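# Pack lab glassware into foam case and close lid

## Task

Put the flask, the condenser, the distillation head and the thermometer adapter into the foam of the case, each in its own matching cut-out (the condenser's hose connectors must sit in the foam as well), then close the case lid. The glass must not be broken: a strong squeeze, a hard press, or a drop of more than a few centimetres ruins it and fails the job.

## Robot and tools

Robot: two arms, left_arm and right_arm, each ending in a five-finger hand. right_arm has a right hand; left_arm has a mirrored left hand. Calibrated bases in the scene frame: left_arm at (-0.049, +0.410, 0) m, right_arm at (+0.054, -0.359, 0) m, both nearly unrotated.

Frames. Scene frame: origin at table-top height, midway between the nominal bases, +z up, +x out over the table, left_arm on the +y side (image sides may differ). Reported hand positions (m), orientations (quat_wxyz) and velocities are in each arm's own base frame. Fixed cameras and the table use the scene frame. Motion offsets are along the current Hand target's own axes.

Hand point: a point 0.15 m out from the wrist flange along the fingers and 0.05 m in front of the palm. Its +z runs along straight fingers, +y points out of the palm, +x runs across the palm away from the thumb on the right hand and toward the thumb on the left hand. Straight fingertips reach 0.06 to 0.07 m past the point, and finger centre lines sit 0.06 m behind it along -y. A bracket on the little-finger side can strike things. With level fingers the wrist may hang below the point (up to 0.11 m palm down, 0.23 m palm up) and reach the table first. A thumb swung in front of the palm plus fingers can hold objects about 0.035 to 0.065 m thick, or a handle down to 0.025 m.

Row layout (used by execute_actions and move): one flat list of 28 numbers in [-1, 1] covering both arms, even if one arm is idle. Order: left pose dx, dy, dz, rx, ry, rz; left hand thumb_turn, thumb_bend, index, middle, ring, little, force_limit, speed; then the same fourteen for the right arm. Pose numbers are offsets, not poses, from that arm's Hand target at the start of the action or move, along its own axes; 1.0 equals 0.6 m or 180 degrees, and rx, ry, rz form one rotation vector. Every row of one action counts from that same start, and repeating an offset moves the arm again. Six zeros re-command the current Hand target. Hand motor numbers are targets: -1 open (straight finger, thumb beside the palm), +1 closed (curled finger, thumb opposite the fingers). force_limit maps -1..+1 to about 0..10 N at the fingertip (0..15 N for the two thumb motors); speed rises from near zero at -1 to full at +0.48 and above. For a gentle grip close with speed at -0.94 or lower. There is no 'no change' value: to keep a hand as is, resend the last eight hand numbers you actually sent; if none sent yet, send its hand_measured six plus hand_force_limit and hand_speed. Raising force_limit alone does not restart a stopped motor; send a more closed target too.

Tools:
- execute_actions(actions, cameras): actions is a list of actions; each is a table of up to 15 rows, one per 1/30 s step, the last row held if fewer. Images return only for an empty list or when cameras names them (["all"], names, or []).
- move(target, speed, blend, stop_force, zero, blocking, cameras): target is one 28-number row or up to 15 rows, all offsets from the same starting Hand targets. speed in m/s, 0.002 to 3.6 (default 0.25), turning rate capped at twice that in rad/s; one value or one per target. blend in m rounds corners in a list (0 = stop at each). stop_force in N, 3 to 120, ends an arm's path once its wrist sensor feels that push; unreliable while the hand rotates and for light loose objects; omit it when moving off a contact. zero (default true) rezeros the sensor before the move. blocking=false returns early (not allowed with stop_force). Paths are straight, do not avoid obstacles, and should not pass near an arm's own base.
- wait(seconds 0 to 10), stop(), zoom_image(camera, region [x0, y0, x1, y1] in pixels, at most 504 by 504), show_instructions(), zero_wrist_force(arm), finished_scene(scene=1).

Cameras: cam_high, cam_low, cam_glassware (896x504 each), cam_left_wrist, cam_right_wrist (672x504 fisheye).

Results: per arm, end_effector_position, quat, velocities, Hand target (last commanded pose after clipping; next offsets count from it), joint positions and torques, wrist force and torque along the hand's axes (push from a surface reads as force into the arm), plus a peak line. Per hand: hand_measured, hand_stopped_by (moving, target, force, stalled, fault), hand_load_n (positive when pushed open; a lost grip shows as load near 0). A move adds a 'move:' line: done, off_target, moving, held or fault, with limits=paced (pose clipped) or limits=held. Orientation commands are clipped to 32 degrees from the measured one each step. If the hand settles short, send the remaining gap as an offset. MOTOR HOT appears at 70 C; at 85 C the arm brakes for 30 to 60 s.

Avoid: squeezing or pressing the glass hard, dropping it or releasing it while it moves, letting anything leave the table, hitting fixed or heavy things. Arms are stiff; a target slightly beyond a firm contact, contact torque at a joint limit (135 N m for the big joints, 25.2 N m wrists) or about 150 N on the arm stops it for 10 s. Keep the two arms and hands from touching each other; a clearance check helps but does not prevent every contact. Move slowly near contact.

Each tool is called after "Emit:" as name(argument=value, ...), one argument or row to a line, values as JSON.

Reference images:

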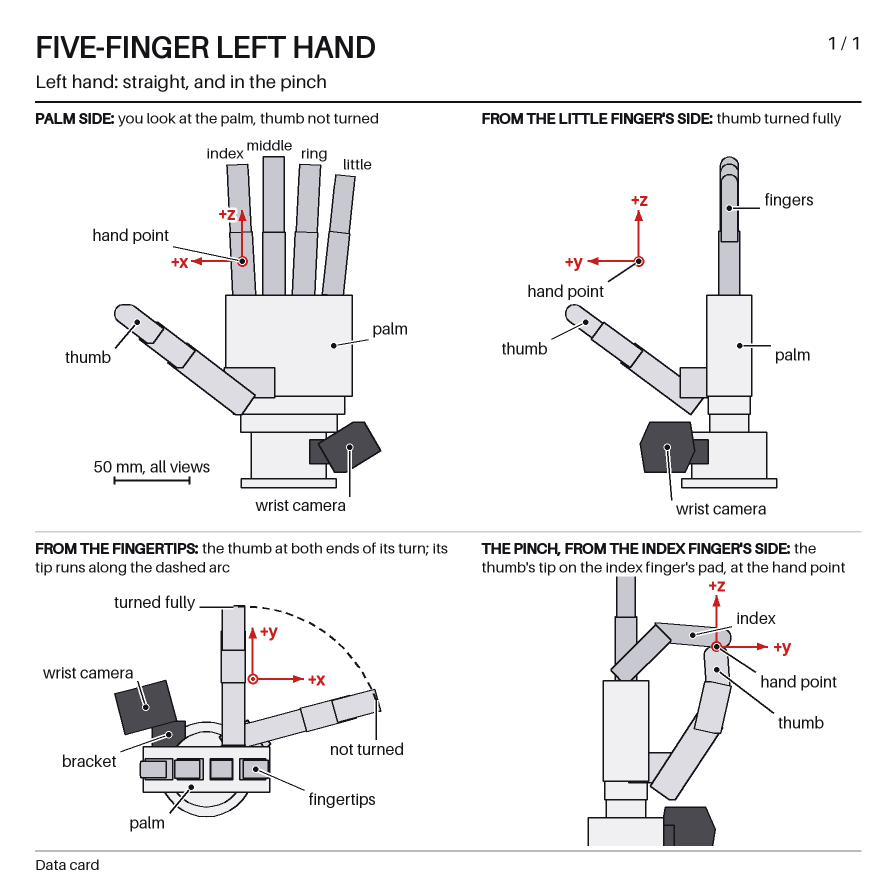

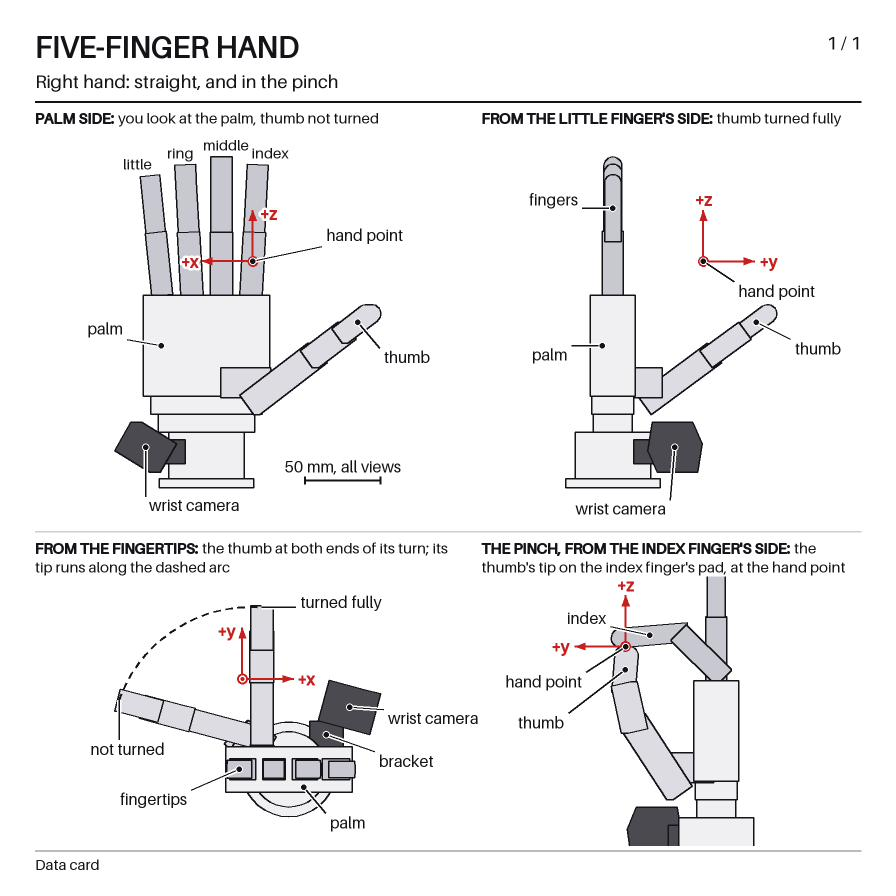

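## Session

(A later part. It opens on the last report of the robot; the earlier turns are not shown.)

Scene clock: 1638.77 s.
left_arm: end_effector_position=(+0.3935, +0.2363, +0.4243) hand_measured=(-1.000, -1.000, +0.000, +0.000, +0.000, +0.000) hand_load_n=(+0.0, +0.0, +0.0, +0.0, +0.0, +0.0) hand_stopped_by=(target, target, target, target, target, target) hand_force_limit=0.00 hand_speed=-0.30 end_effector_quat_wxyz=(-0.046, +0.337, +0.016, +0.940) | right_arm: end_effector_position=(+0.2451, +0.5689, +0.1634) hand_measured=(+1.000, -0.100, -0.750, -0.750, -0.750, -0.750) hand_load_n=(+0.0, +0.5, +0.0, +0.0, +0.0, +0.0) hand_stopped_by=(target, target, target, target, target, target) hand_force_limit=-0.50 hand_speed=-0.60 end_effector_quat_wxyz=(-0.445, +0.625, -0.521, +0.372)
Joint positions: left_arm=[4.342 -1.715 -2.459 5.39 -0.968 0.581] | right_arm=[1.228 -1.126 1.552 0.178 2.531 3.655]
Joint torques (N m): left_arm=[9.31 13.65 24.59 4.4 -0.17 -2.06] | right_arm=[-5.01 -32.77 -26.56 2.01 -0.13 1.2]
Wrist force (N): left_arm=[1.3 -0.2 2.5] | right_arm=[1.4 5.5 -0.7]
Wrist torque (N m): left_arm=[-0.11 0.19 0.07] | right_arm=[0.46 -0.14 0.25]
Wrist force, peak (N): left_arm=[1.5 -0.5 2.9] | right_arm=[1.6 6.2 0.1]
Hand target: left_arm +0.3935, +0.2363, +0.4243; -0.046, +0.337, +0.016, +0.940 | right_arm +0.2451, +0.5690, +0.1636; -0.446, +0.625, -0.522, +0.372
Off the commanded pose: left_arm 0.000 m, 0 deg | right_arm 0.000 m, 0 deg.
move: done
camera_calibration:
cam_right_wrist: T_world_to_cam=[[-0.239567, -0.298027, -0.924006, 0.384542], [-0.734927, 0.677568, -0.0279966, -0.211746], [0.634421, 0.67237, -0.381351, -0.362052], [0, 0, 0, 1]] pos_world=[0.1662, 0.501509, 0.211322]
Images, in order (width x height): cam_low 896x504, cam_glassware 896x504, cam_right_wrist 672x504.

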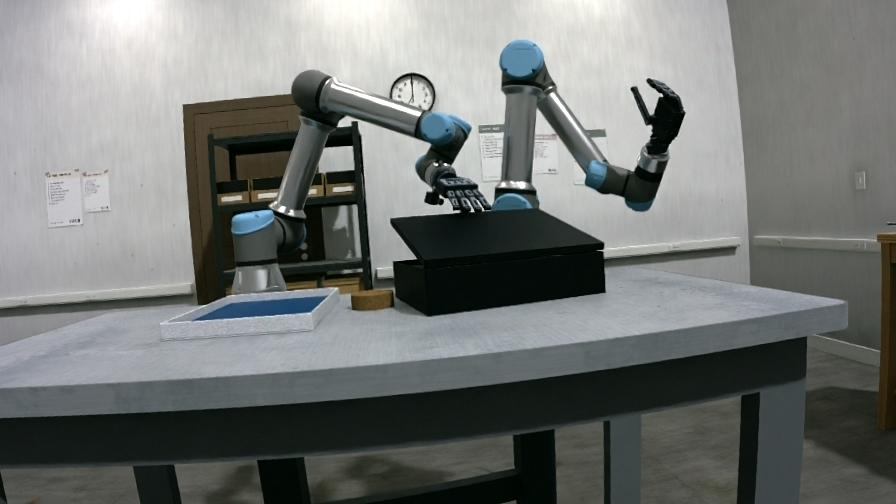

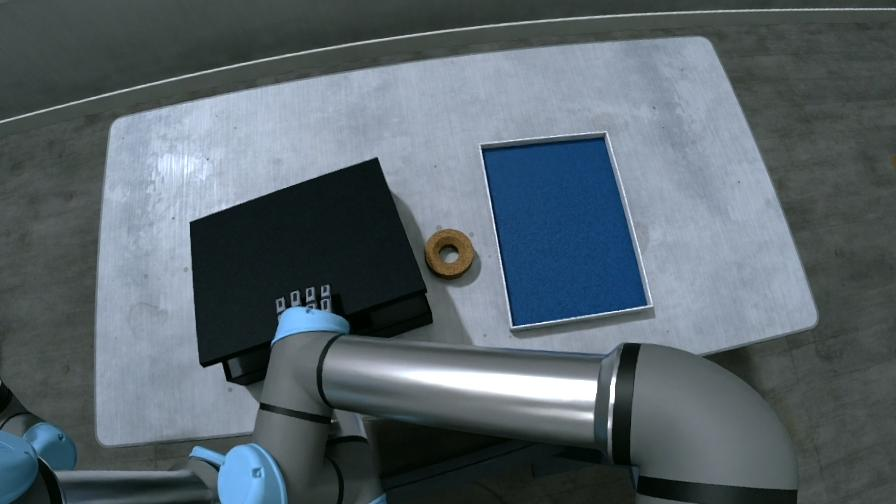

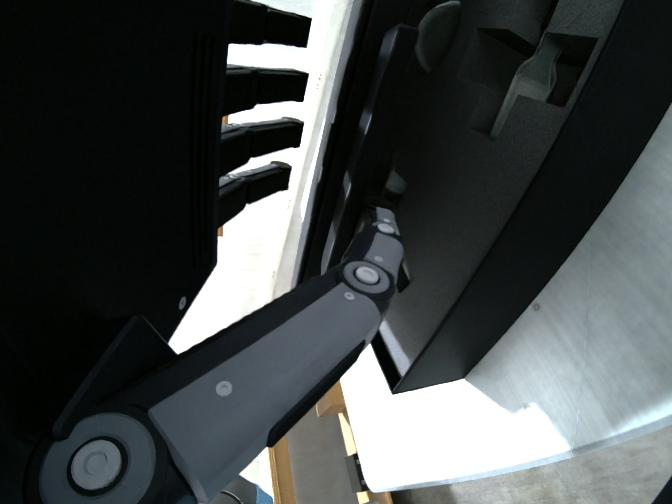

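Emit:
move(
  target=[
    [0,0,0,0,0,0,-1,-1,0,0,0,0,0,-0.3,0,0.0433,0.0033,0.0278,0,0,1,-0.1,-0.75,-0.75,-0.75,-0.75,-0.5,-0.6],
    [0,0,0,0,0,0,-1,-1,0,0,0,0,0,-0.3,0,0.0860,0.0103,0.0556,0,0,1,-0.1,-0.75,-0.75,-0.75,-0.75,-0.5,-0.6],
  ],
  speed=0.03,
  blend=[0.005, 0],
  cameras=["cam_right_wrist", "cam_low", "cam_glassware"],
)

Emit:
zoom_image(
  camera="cam_right_wrist",
  region=[200, 0, 500, 300],
)

Emit:
zoom_image(
  camera="cam_low",
  region=[370, 160, 640, 330],
)

Scene clock: 1644.93 s.
left_arm: end_effector_position=(+0.3935, +0.2363, +0.4243) hand_measured=(-1.000, -1.000, +0.000, +0.000, +0.000, +0.000) hand_load_n=(+0.0, +0.0, +0.0, +0.0, +0.0, +0.0) hand_stopped_by=(target, target, target, target, target, target) hand_force_limit=0.00 hand_speed=-0.30 end_effector_quat_wxyz=(-0.046, +0.337, +0.016, +0.940) | right_arm: end_effector_position=(+0.2343, +0.5669, +0.1126) hand_measured=(+1.000, -0.100, -0.750, -0.750, -0.750, -0.750) hand_load_n=(+0.5, +1.0, +0.0, +0.0, +0.0, +0.0) hand_stopped_by=(target, target, target, target, target, target) hand_force_limit=-0.50 hand_speed=-0.60 end_effector_quat_wxyz=(-0.498, +0.584, -0.487, +0.416)
Joint positions: left_arm=[4.342 -1.715 -2.459 5.39 -0.968 0.581] | right_arm=[1.286 -1.094 1.736 -0.302 2.653 3.443]
Joint torques (N m): left_arm=[8.33 12.25 25.04 4.36 0 -2.01] | right_arm=[-3.35 -43.77 -25.41 0.07 -0.49 1.17]
Wrist force (N): left_arm=[1.4 -0.3 2.8] | right_arm=[1.1 5.9 -0.7]
Wrist torque (N m): left_arm=[-0.14 0.18 0.08] | right_arm=[0.49 -0.05 0.16]
Wrist force, peak (N): left_arm=[1.8 -0.2 2.8] | right_arm=[2.0 6.2 -0.6]
Hand target: left_arm +0.3935, +0.2363, +0.4243; -0.046, +0.337, +0.016, +0.940 | right_arm +0.2344, +0.5670, +0.1128; -0.498, +0.584, -0.487, +0.416
Off the commanded pose: left_arm 0.000 m, 0 deg | right_arm 0.000 m, 0 deg.
move: done
camera_calibration:
cam_right_wrist: T_world_to_cam=[[-0.0772033, -0.268621, -0.960147, 0.283769], [-0.721248, 0.679938, -0.132232, -0.212516], [0.688361, 0.682295, -0.246236, -0.406687], [0, 0, 0, 1]] pos_world=[0.148579, 0.498205, 0.144217]
Images, in order (width x height): cam_low 896x504, cam_glassware 896x504, cam_right_wrist 672x504.

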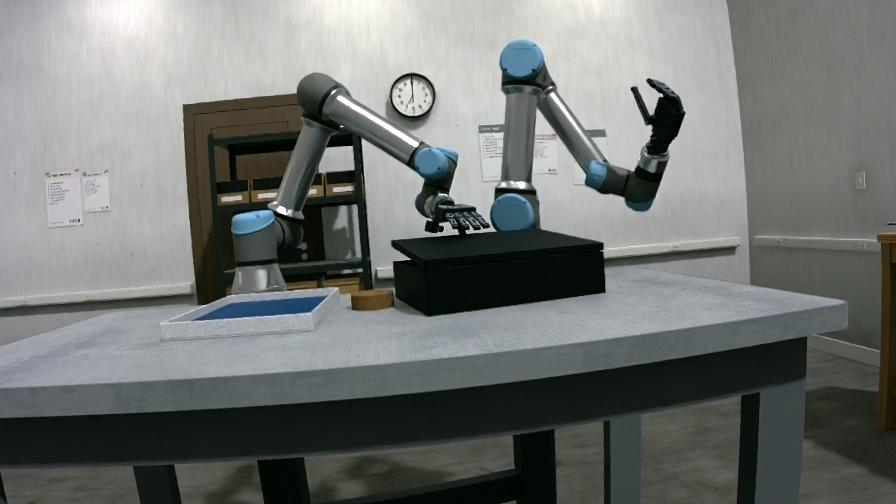

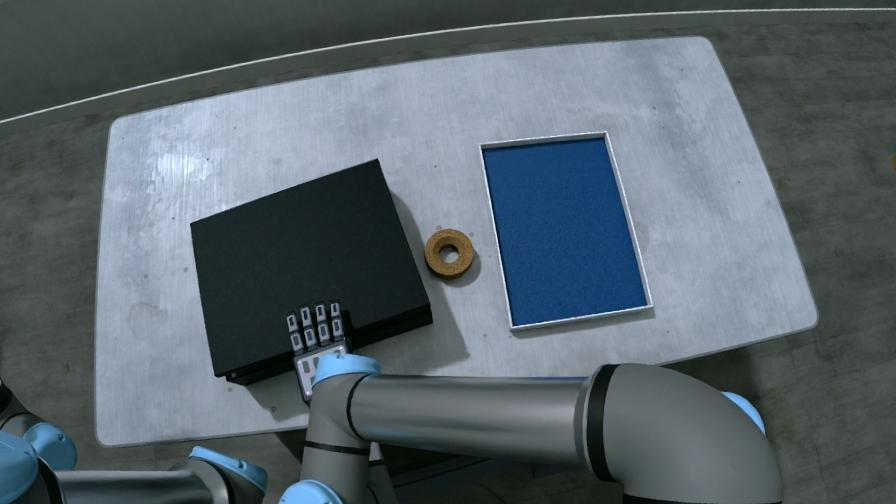

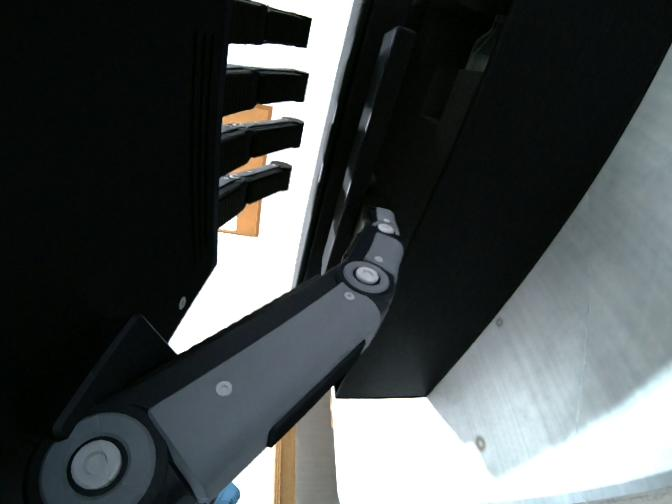

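Scaled by 1.680 from the camera's 672x504 image, which has a finer 960x720 frame.

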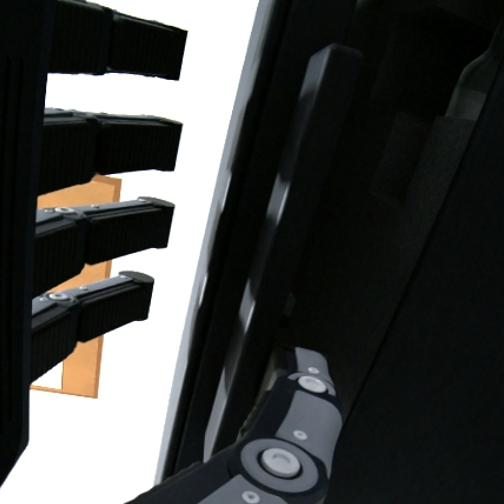

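Scaled by 1.867 from the camera's 896x504 image, which has a finer 1280x720 frame.

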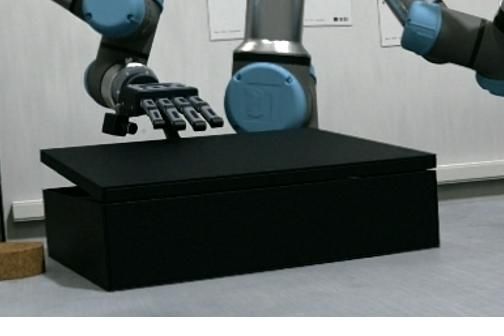

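Emit:
move(
  target=[0,0,0,0,0,0,-1,-1,0,0,0,0,0,-0.3,0,0.0433,0.0033,0.0278,0,0,1,-0.1,-0.75,-0.75,-0.75,-0.75,-0.5,-0.6],
  speed=0.02,
  cameras=["cam_right_wrist", "cam_low"],
)

Emit:
zoom_image(
  camera="cam_right_wrist",
  region=[250, 50, 500, 300],
)

Emit:
zoom_image(
  camera="cam_low",
  region=[370, 180, 640, 330],
)

Scene clock: 1650.90 s.
left_arm: end_effector_position=(+0.3935, +0.2363, +0.4243) hand_measured=(-1.000, -1.000, +0.000, +0.000, +0.000, +0.000) hand_load_n=(+0.0, +0.0, +0.0, +0.0, +0.0, +0.0) hand_stopped_by=(target, target, target, target, target, target) hand_force_limit=0.00 hand_speed=-0.30 end_effector_quat_wxyz=(-0.046, +0.337, +0.016, +0.940) | right_arm: end_effector_position=(+0.2322, +0.5664, +0.0866) hand_measured=(+1.000, -0.100, -0.750, -0.750, -0.750, -0.750) hand_load_n=(+0.5, +1.0, +0.0, +0.0, +0.0, +0.0) hand_stopped_by=(target, target, target, target, target, target) hand_force_limit=-0.50 hand_speed=-0.60 end_effector_quat_wxyz=(+0.523, -0.562, +0.468, -0.437)
Joint positions: left_arm=[4.342 -1.715 -2.459 5.39 -0.968 0.581] | right_arm=[1.304 -1.063 1.827 -0.603 2.69 3.285]
Joint torques (N m): left_arm=[8.6 13.2 26.23 4.45 -0.16 -2.05] | right_arm=[-0.78 -42.46 -23.36 1.14 -0.41 1.51]
Wrist force (N): left_arm=[1.6 -0.3 2.5] | right_arm=[1.2 5.0 -1.5]
Wrist torque (N m): left_arm=[-0.14 0.15 0.09] | right_arm=[0.43 -0.10 0.19]
Wrist force, peak (N): left_arm=[1.7 -0.5 3.0] | right_arm=[1.9 7.0 -0.9]
Hand target: left_arm +0.3935, +0.2363, +0.4243; -0.046, +0.337, +0.016, +0.940 | right_arm +0.2323, +0.5666, +0.0868; +0.523, -0.562, +0.468, -0.437
Off the commanded pose: left_arm 0.000 m, 0 deg | right_arm 0.000 m, 0 deg.
move: done
camera_calibration:
cam_right_wrist: T_world_to_cam=[[0.00567111, -0.253734, -0.967257, 0.231394], [-0.707702, 0.68236, -0.183148, -0.217283], [0.706489, 0.685568, -0.175698, -0.423491], [0, 0, 0, 1]] pos_world=[0.144107, 0.49731, 0.109616]
Images, in order (width x height): cam_low 896x504, cam_right_wrist 672x504.

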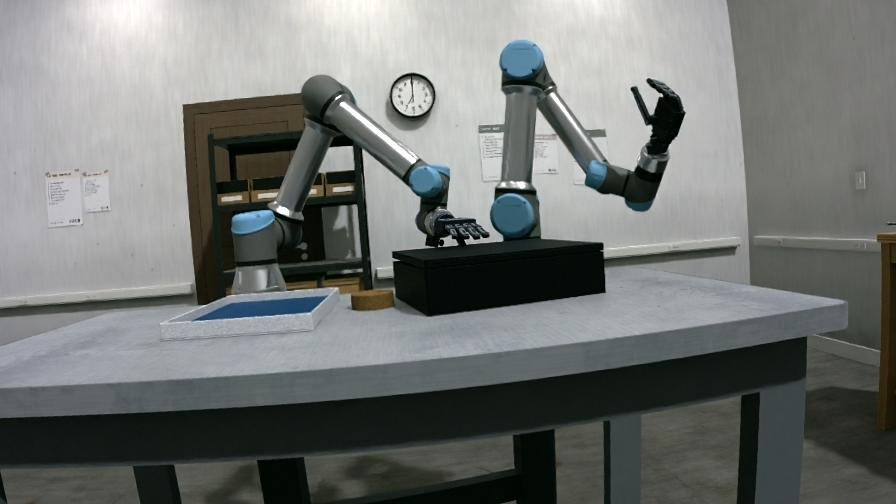

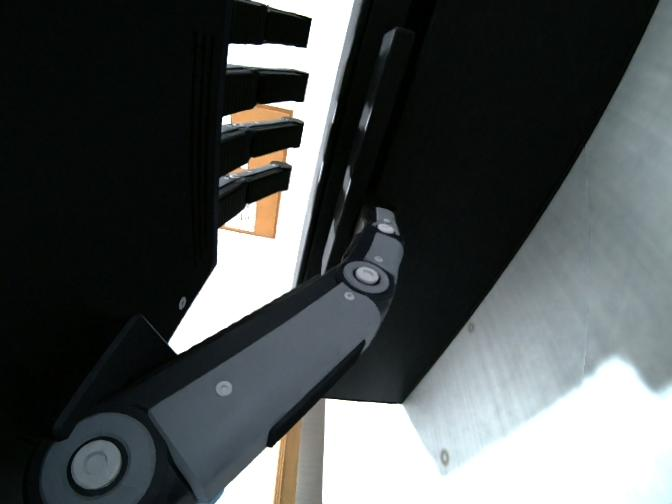

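Scaled by 2.016 from the camera's 672x504 image, which has a finer 960x720 frame.

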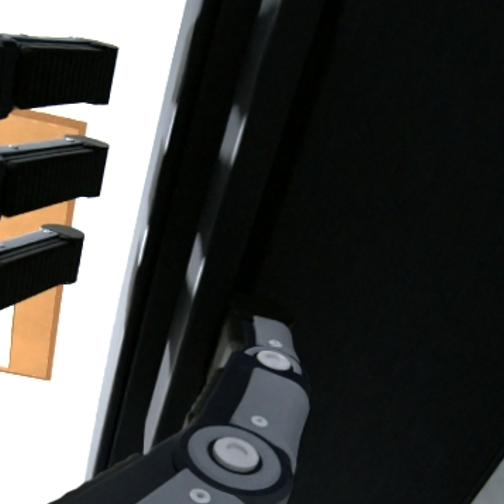

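Scaled by 1.867 from the camera's 896x504 image, which has a finer 1280x720 frame.

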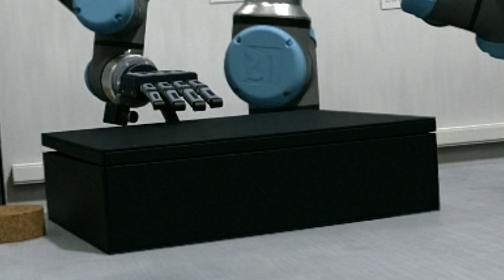

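Emit:
move(
  target=[0,0,0,0,0,0,-1,-1,0,0,0,0,0,-0.3,0,0.026,0.0015,0.0167,0,0,1,-0.1,-0.75,-0.75,-0.75,-0.75,-0.5,-0.6],
  speed=0.02,
  cameras=["cam_right_wrist", "cam_low"],
)

Emit:
zoom_image(
  camera="cam_right_wrist",
  region=[250, 50, 500, 300],
)

Emit:
zoom_image(
  camera="cam_low",
  region=[370, 180, 640, 330],
)

Scene clock: 1654.97 s.
left_arm: end_effector_position=(+0.3935, +0.2363, +0.4243) hand_measured=(-1.000, -1.000, +0.000, +0.000, +0.000, +0.000) hand_load_n=(+0.0, +0.0, +0.0, +0.0, +0.0, +0.0) hand_stopped_by=(target, target, target, target, target, target) hand_force_limit=0.00 hand_speed=-0.30 end_effector_quat_wxyz=(-0.046, +0.337, +0.016, +0.940) | right_arm: end_effector_position=(+0.2321, +0.5664, +0.0709) hand_measured=(+1.000, -0.100, -0.750, -0.750, -0.750, -0.750) hand_load_n=(+0.0, +0.0, +0.0, +0.0, +0.0, +0.0) hand_stopped_by=(target, target, target, target, target, target) hand_force_limit=-0.50 hand_speed=-0.60 end_effector_quat_wxyz=(+0.538, -0.548, +0.457, -0.450)
Joint positions: left_arm=[4.342 -1.715 -2.459 5.39 -0.968 0.581] | right_arm=[1.312 -1.036 1.879 -0.803 2.703 3.177]
Joint torques (N m): left_arm=[9.12 13.11 25.57 4.31 -0.13 -1.86] | right_arm=[2.91 -42.84 -21.75 0.68 0.1 1.62]
Wrist force (N): left_arm=[1.5 -0.2 2.4] | right_arm=[1.1 4.6 -1.8]
Wrist torque (N m): left_arm=[-0.11 0.15 0.09] | right_arm=[0.47 -0.04 0.16]
Wrist force, peak (N): left_arm=[1.7 -0.1 2.9] | right_arm=[1.5 6.9 -1.8]
Hand target: left_arm +0.3935, +0.2363, +0.4243; -0.046, +0.337, +0.016, +0.940 | right_arm +0.2321, +0.5665, +0.0712; +0.538, -0.548, +0.457, -0.449
Off the commanded pose: left_arm 0.000 m, 0 deg | right_arm 0.000 m, 0 deg.
move: done
camera_calibration:
cam_right_wrist: T_world_to_cam=[[0.0556393, -0.244635, -0.968018, 0.199654], [-0.697519, 0.684179, -0.212995, -0.221493], [0.714403, 0.687061, -0.13257, -0.431886], [0, 0, 0, 1]] pos_world=[0.142937, 0.497115, 0.0888362]
Images, in order (width x height): cam_low 896x504, cam_right_wrist 672x504.

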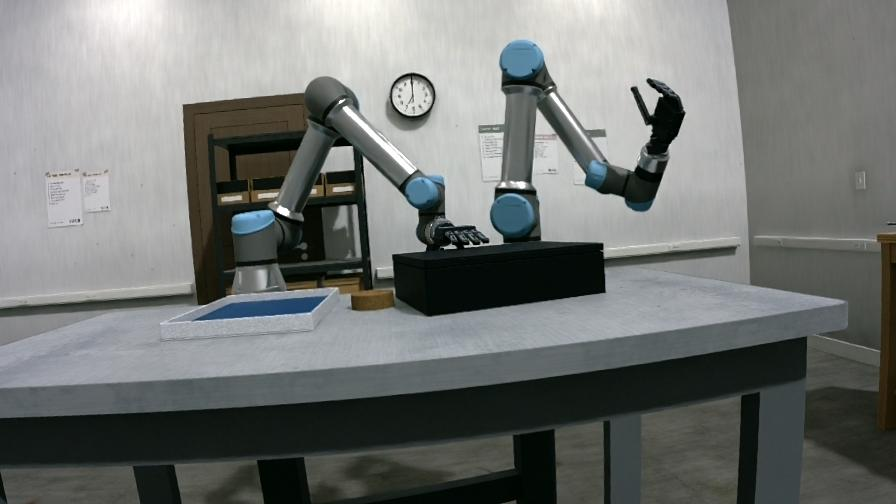

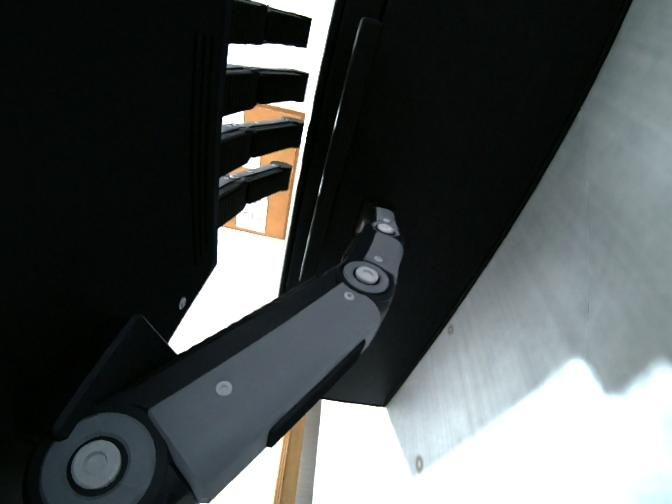

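Scaled by 2.016 from the camera's 672x504 image, which has a finer 960x720 frame.

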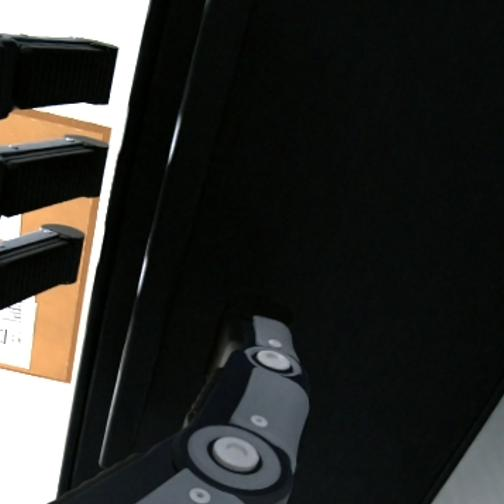

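Scaled by 1.867 from the camera's 896x504 image, which has a finer 1280x720 frame.

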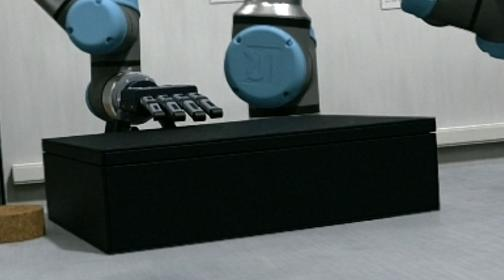

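Emit:
move(
  target=[0,0,0,0,0,0,-1,-1,0,0,0,0,0,-0.3,0,0.03,0,0,0,0,1,-0.1,-0.75,-0.75,-0.75,-0.75,-0.5,-0.6],
  speed=0.01,
  stop_force=4,
  cameras=["cam_right_wrist", "cam_low"],
)

Emit:
zoom_image(
  camera="cam_low",
  region=[370, 180, 640, 330],
)

Scene clock: 1658.40 s.
left_arm: end_effector_position=(+0.3935, +0.2363, +0.4243) hand_measured=(-1.000, -1.000, +0.000, +0.000, +0.000, +0.000) hand_load_n=(+0.0, +0.0, +0.0, +0.0, +0.0, +0.0) hand_stopped_by=(target, target, target, target, target, target) hand_force_limit=0.00 hand_speed=-0.30 end_effector_quat_wxyz=(-0.046, +0.337, +0.016, +0.940) | right_arm: end_effector_position=(+0.2320, +0.5665, +0.0642) hand_measured=(+1.000, -0.100, -0.750, -0.750, -0.750, -0.750) hand_load_n=(+0.0, +0.0, +0.0, +3.5, +0.0, +0.0) hand_stopped_by=(target, target, target, target, target, target) hand_force_limit=-0.50 hand_speed=-0.60 end_effector_quat_wxyz=(+0.538, -0.548, +0.457, -0.449)
Joint positions: left_arm=[4.342 -1.715 -2.459 5.39 -0.968 0.581] | right_arm=[1.312 -1.023 1.882 -0.819 2.703 3.178]
Joint torques (N m): left_arm=[9.46 13.11 24.8 4.3 -0.03 -2.14] | right_arm=[-1.56 -41.21 -21.8 -0.1 0.23 0.87]
Wrist force (N): left_arm=[1.3 -0.3 2.3] | right_arm=[1.4 1.6 -3.2]
Wrist torque (N m): left_arm=[-0.12 0.19 0.07] | right_arm=[0.68 -0.05 0.10]
Wrist force, peak (N): left_arm=[1.6 -0.2 2.8] | right_arm=[1.7 5.0 -2.1]
Hand target: left_arm +0.3935, +0.2363, +0.4243; -0.046, +0.337, +0.016, +0.940 | right_arm +0.2320, +0.5665, +0.0642; +0.538, -0.548, +0.457, -0.449 (not the last commanded pose)
Off the commanded pose: left_arm 0.000 m, 0 deg | right_arm 0.011 m, 0 deg.
move: contact (right_arm)
camera_calibration:
cam_right_wrist: T_world_to_cam=[[0.0556991, -0.244153, -0.968136, 0.192742], [-0.697478, 0.684312, -0.212703, -0.223128], [0.714439, 0.6871, -0.132175, -0.432786], [0, 0, 0, 1]] pos_world=[0.142837, 0.497115, 0.081937]
Images, in order (width x height): cam_low 896x504, cam_right_wrist 672x504.

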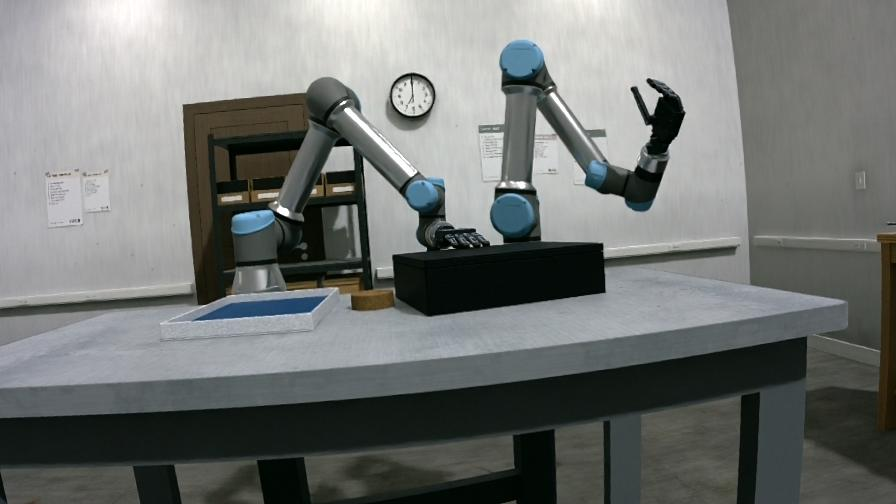

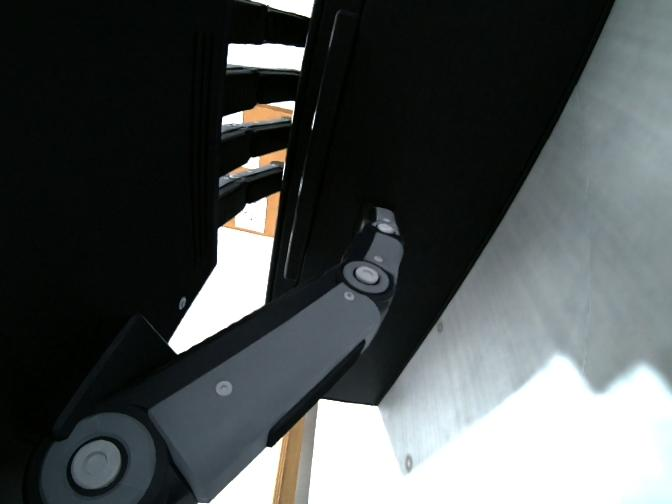

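Scaled by 1.867 from the camera's 896x504 image, which has a finer 1280x720 frame.

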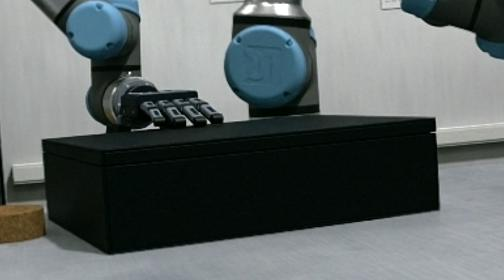

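Emit:
move(
  target=[
    [0,0,0,0,0,0,-1,-1,0,0,0,0,0,-0.3,0,-0.0067,0,0,0,0,1,-0.1,-0.75,-0.75,-0.75,-0.75,-0.5,-0.6],
    [0,0,0,0,0,0,-1,-1,0,0,0,0,0,-0.3,0,-0.0067,-0.2,0,0,0,1,-0.1,-0.75,-0.75,-0.75,-0.75,-0.5,-0.6],
    [0,0,0,0,0,0,-1,-1,0,0,0,0,0,-0.3,0,-0.25,-0.2167,0,0,0,1,-0.1,-0.75,-0.75,-0.75,-0.75,-0.5,-0.6],
  ],
  speed=[0.02, 0.05, 0.15],
  cameras=["all"],
)

Emit:
zoom_image(
  camera="cam_low",
  region=[370, 180, 640, 330],
)

Emit:
zoom_image(
  camera="cam_high",
  region=[400, 130, 640, 310],
)

Scene clock: 1666.10 s.
left_arm: end_effector_position=(+0.3935, +0.2363, +0.4243) hand_measured=(-1.000, -1.000, +0.000, +0.000, +0.000, +0.000) hand_load_n=(+0.0, +0.0, +0.0, +0.0, +0.0, +0.0) hand_stopped_by=(target, target, target, target, target, target) hand_force_limit=0.00 hand_speed=-0.30 end_effector_quat_wxyz=(-0.046, +0.337, +0.016, +0.940) | right_arm: end_effector_position=(+0.1066, +0.5439, +0.2164) hand_measured=(+1.000, -0.100, -0.750, -0.750, -0.750, -0.750) hand_load_n=(+0.5, +0.0, -0.5, +0.0, +0.0, -0.5) hand_stopped_by=(target, target, target, target, target, target) hand_force_limit=-0.50 hand_speed=-0.60 end_effector_quat_wxyz=(+0.538, -0.548, +0.457, -0.449) end_effector_velocity=(+0.000, +0.000, +0.000) end_effector_angular_velocity=(-0.004, -0.001, +0.000)
Joint positions: left_arm=[4.342 -1.715 -2.459 5.39 -0.968 0.581] | right_arm=[1.57 -1.252 1.746 -0.398 2.961 3.236]
Joint velocities: left_arm=[within noise] | right_arm=[0 0 0 -0.002 -0.001 -0.006]
Joint torques (N m): left_arm=[9.16 13.51 25.6 4.37 -0.17 -1.96] | right_arm=[-4.89 -36.98 -10.44 -1.38 -0.74 -1.8]
Wrist force (N): left_arm=[1.6 -0.1 2.5] | right_arm=[1.4 4.2 -2.0]
Wrist torque (N m): left_arm=[-0.10 0.15 0.08] | right_arm=[0.42 -0.08 0.18]
Wrist force, peak (N): left_arm=[1.8 -0.2 2.8] | right_arm=[1.0 6.2 -2.0]
Hand target: left_arm +0.3935, +0.2363, +0.4243; -0.046, +0.337, +0.016, +0.940 | right_arm +0.1066, +0.5438, +0.2164; +0.538, -0.548, +0.457, -0.449
Off the commanded pose: left_arm 0.000 m, 0 deg | right_arm 0.000 m, 0 deg.
move: done
camera_calibration:
cam_left_wrist: T_world_to_cam=[[-0.281969, 0.937183, 0.205383, -0.195261], [-0.939377, -0.313209, 0.13954, 0.38229], [0.195103, -0.153586, 0.968683, -0.341326], [0, 0, 0, 1]] pos_world=[0.37065, 0.250309, 0.317395]
cam_right_wrist: T_world_to_cam=[[0.055724, -0.244, -0.968173, 0.34152], [-0.697567, 0.684254, -0.212595, -0.262817], [0.714349, 0.687212, -0.132077, -0.307693], [0, 0, 0, 1]] pos_world=[0.0174365, 0.474615, 0.234137]

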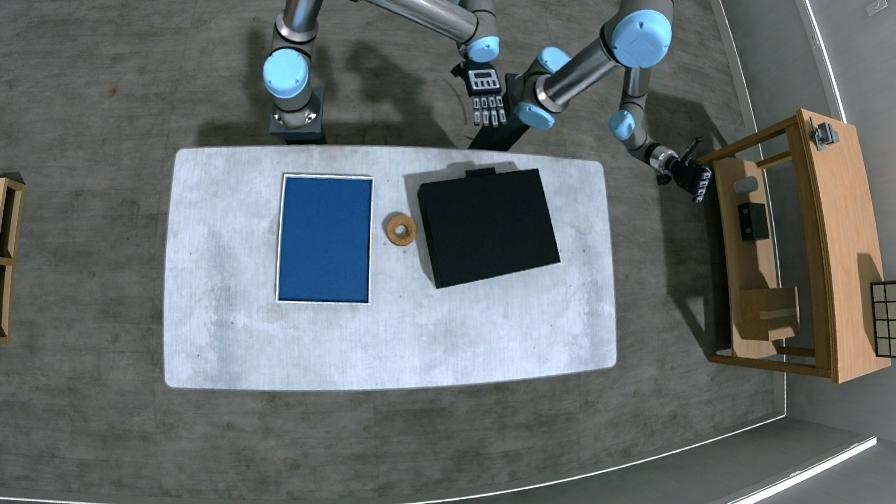

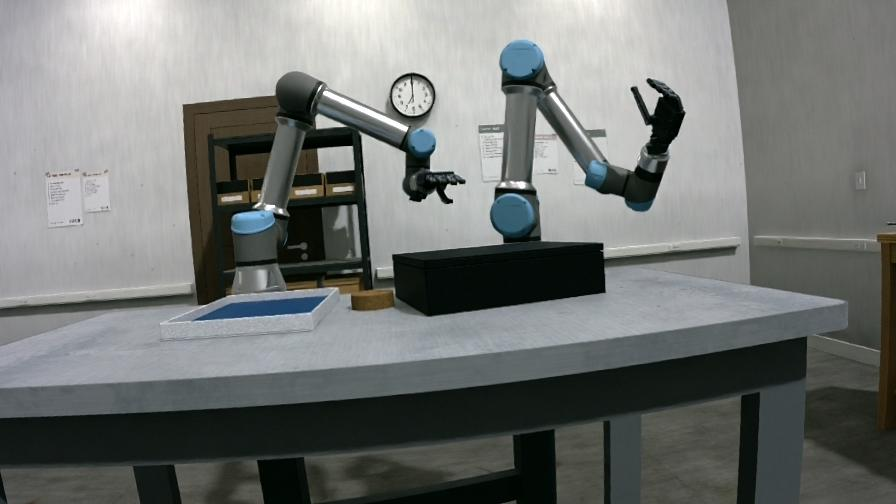

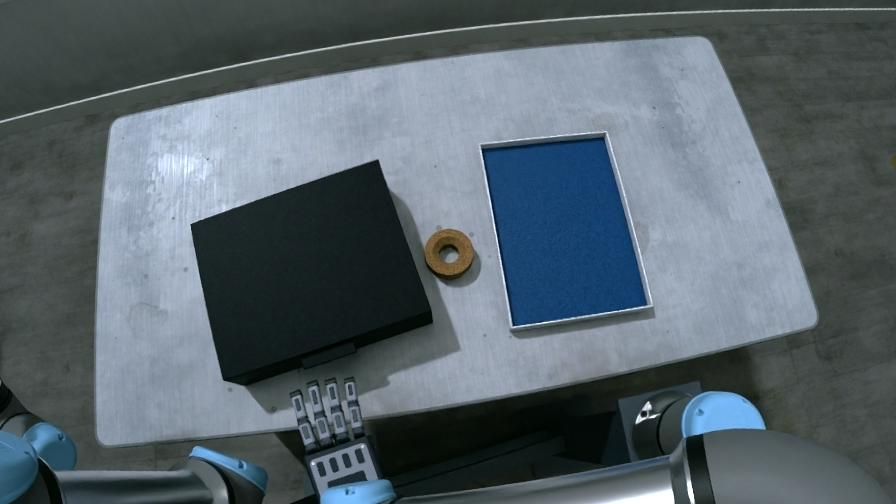

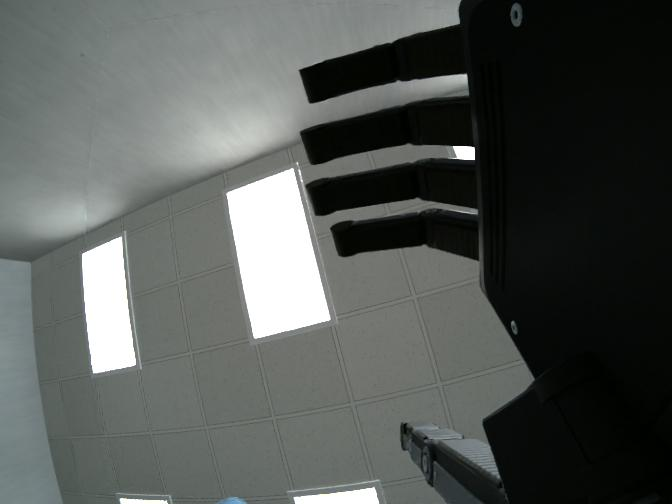

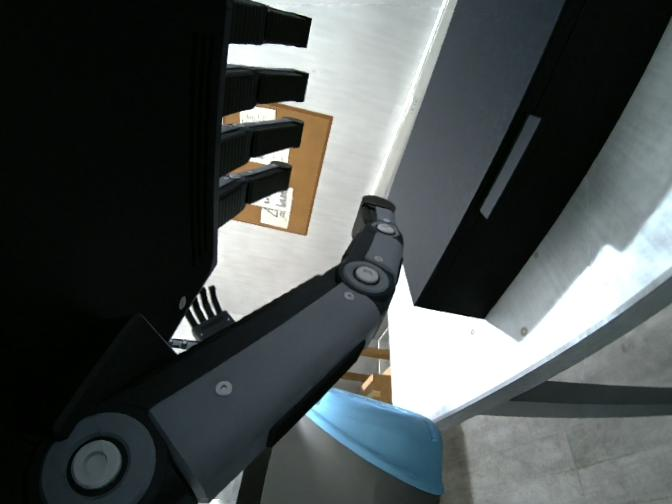

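Scaled by 1.867 from the camera's 896x504 image, which has a finer 1280x720 frame.

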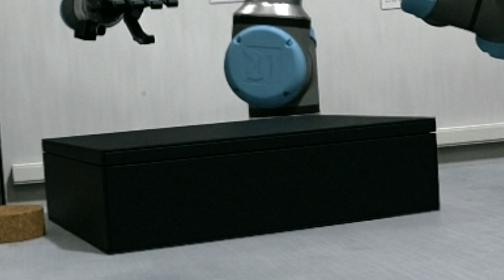

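Scaled by 2.100 from the camera's 896x504 image, which has a finer 1280x720 frame.

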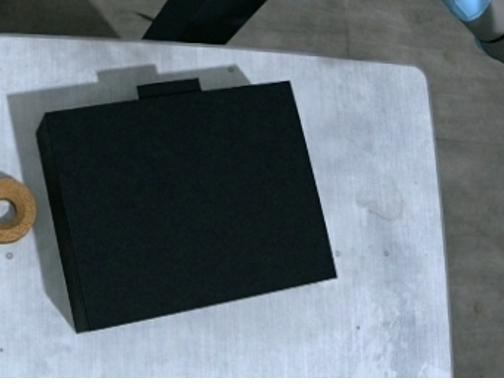

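Emit:
zoom_image(
  camera="cam_right_wrist",
  region=[380, 0, 672, 330],
)

Emit:
zoom_image(
  camera="cam_low",
  region=[380, 230, 480, 320],
)

Scaled by 1.527 from the camera's 672x504 image, which has a finer 960x720 frame.

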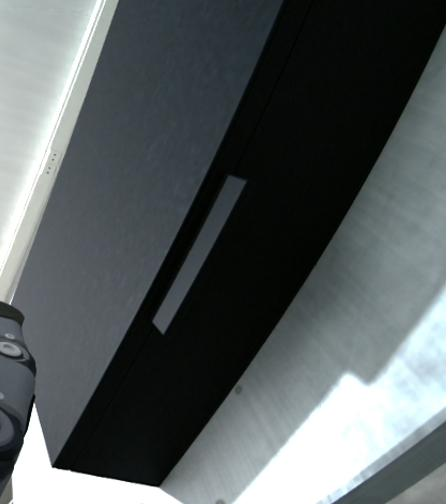

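Scaled by 5.040 from the camera's 896x504 image, which has a finer 1280x720 frame.

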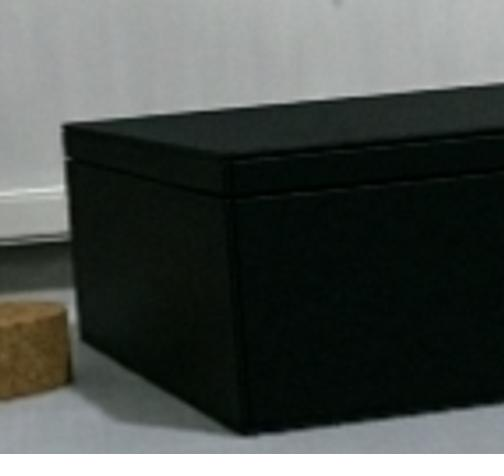

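The lid is fully shut: the seam is even all round and the glassware is inside. Both arms are clear of the case.

Emit:
finished_scene(
)

The scene is finished: the task was done.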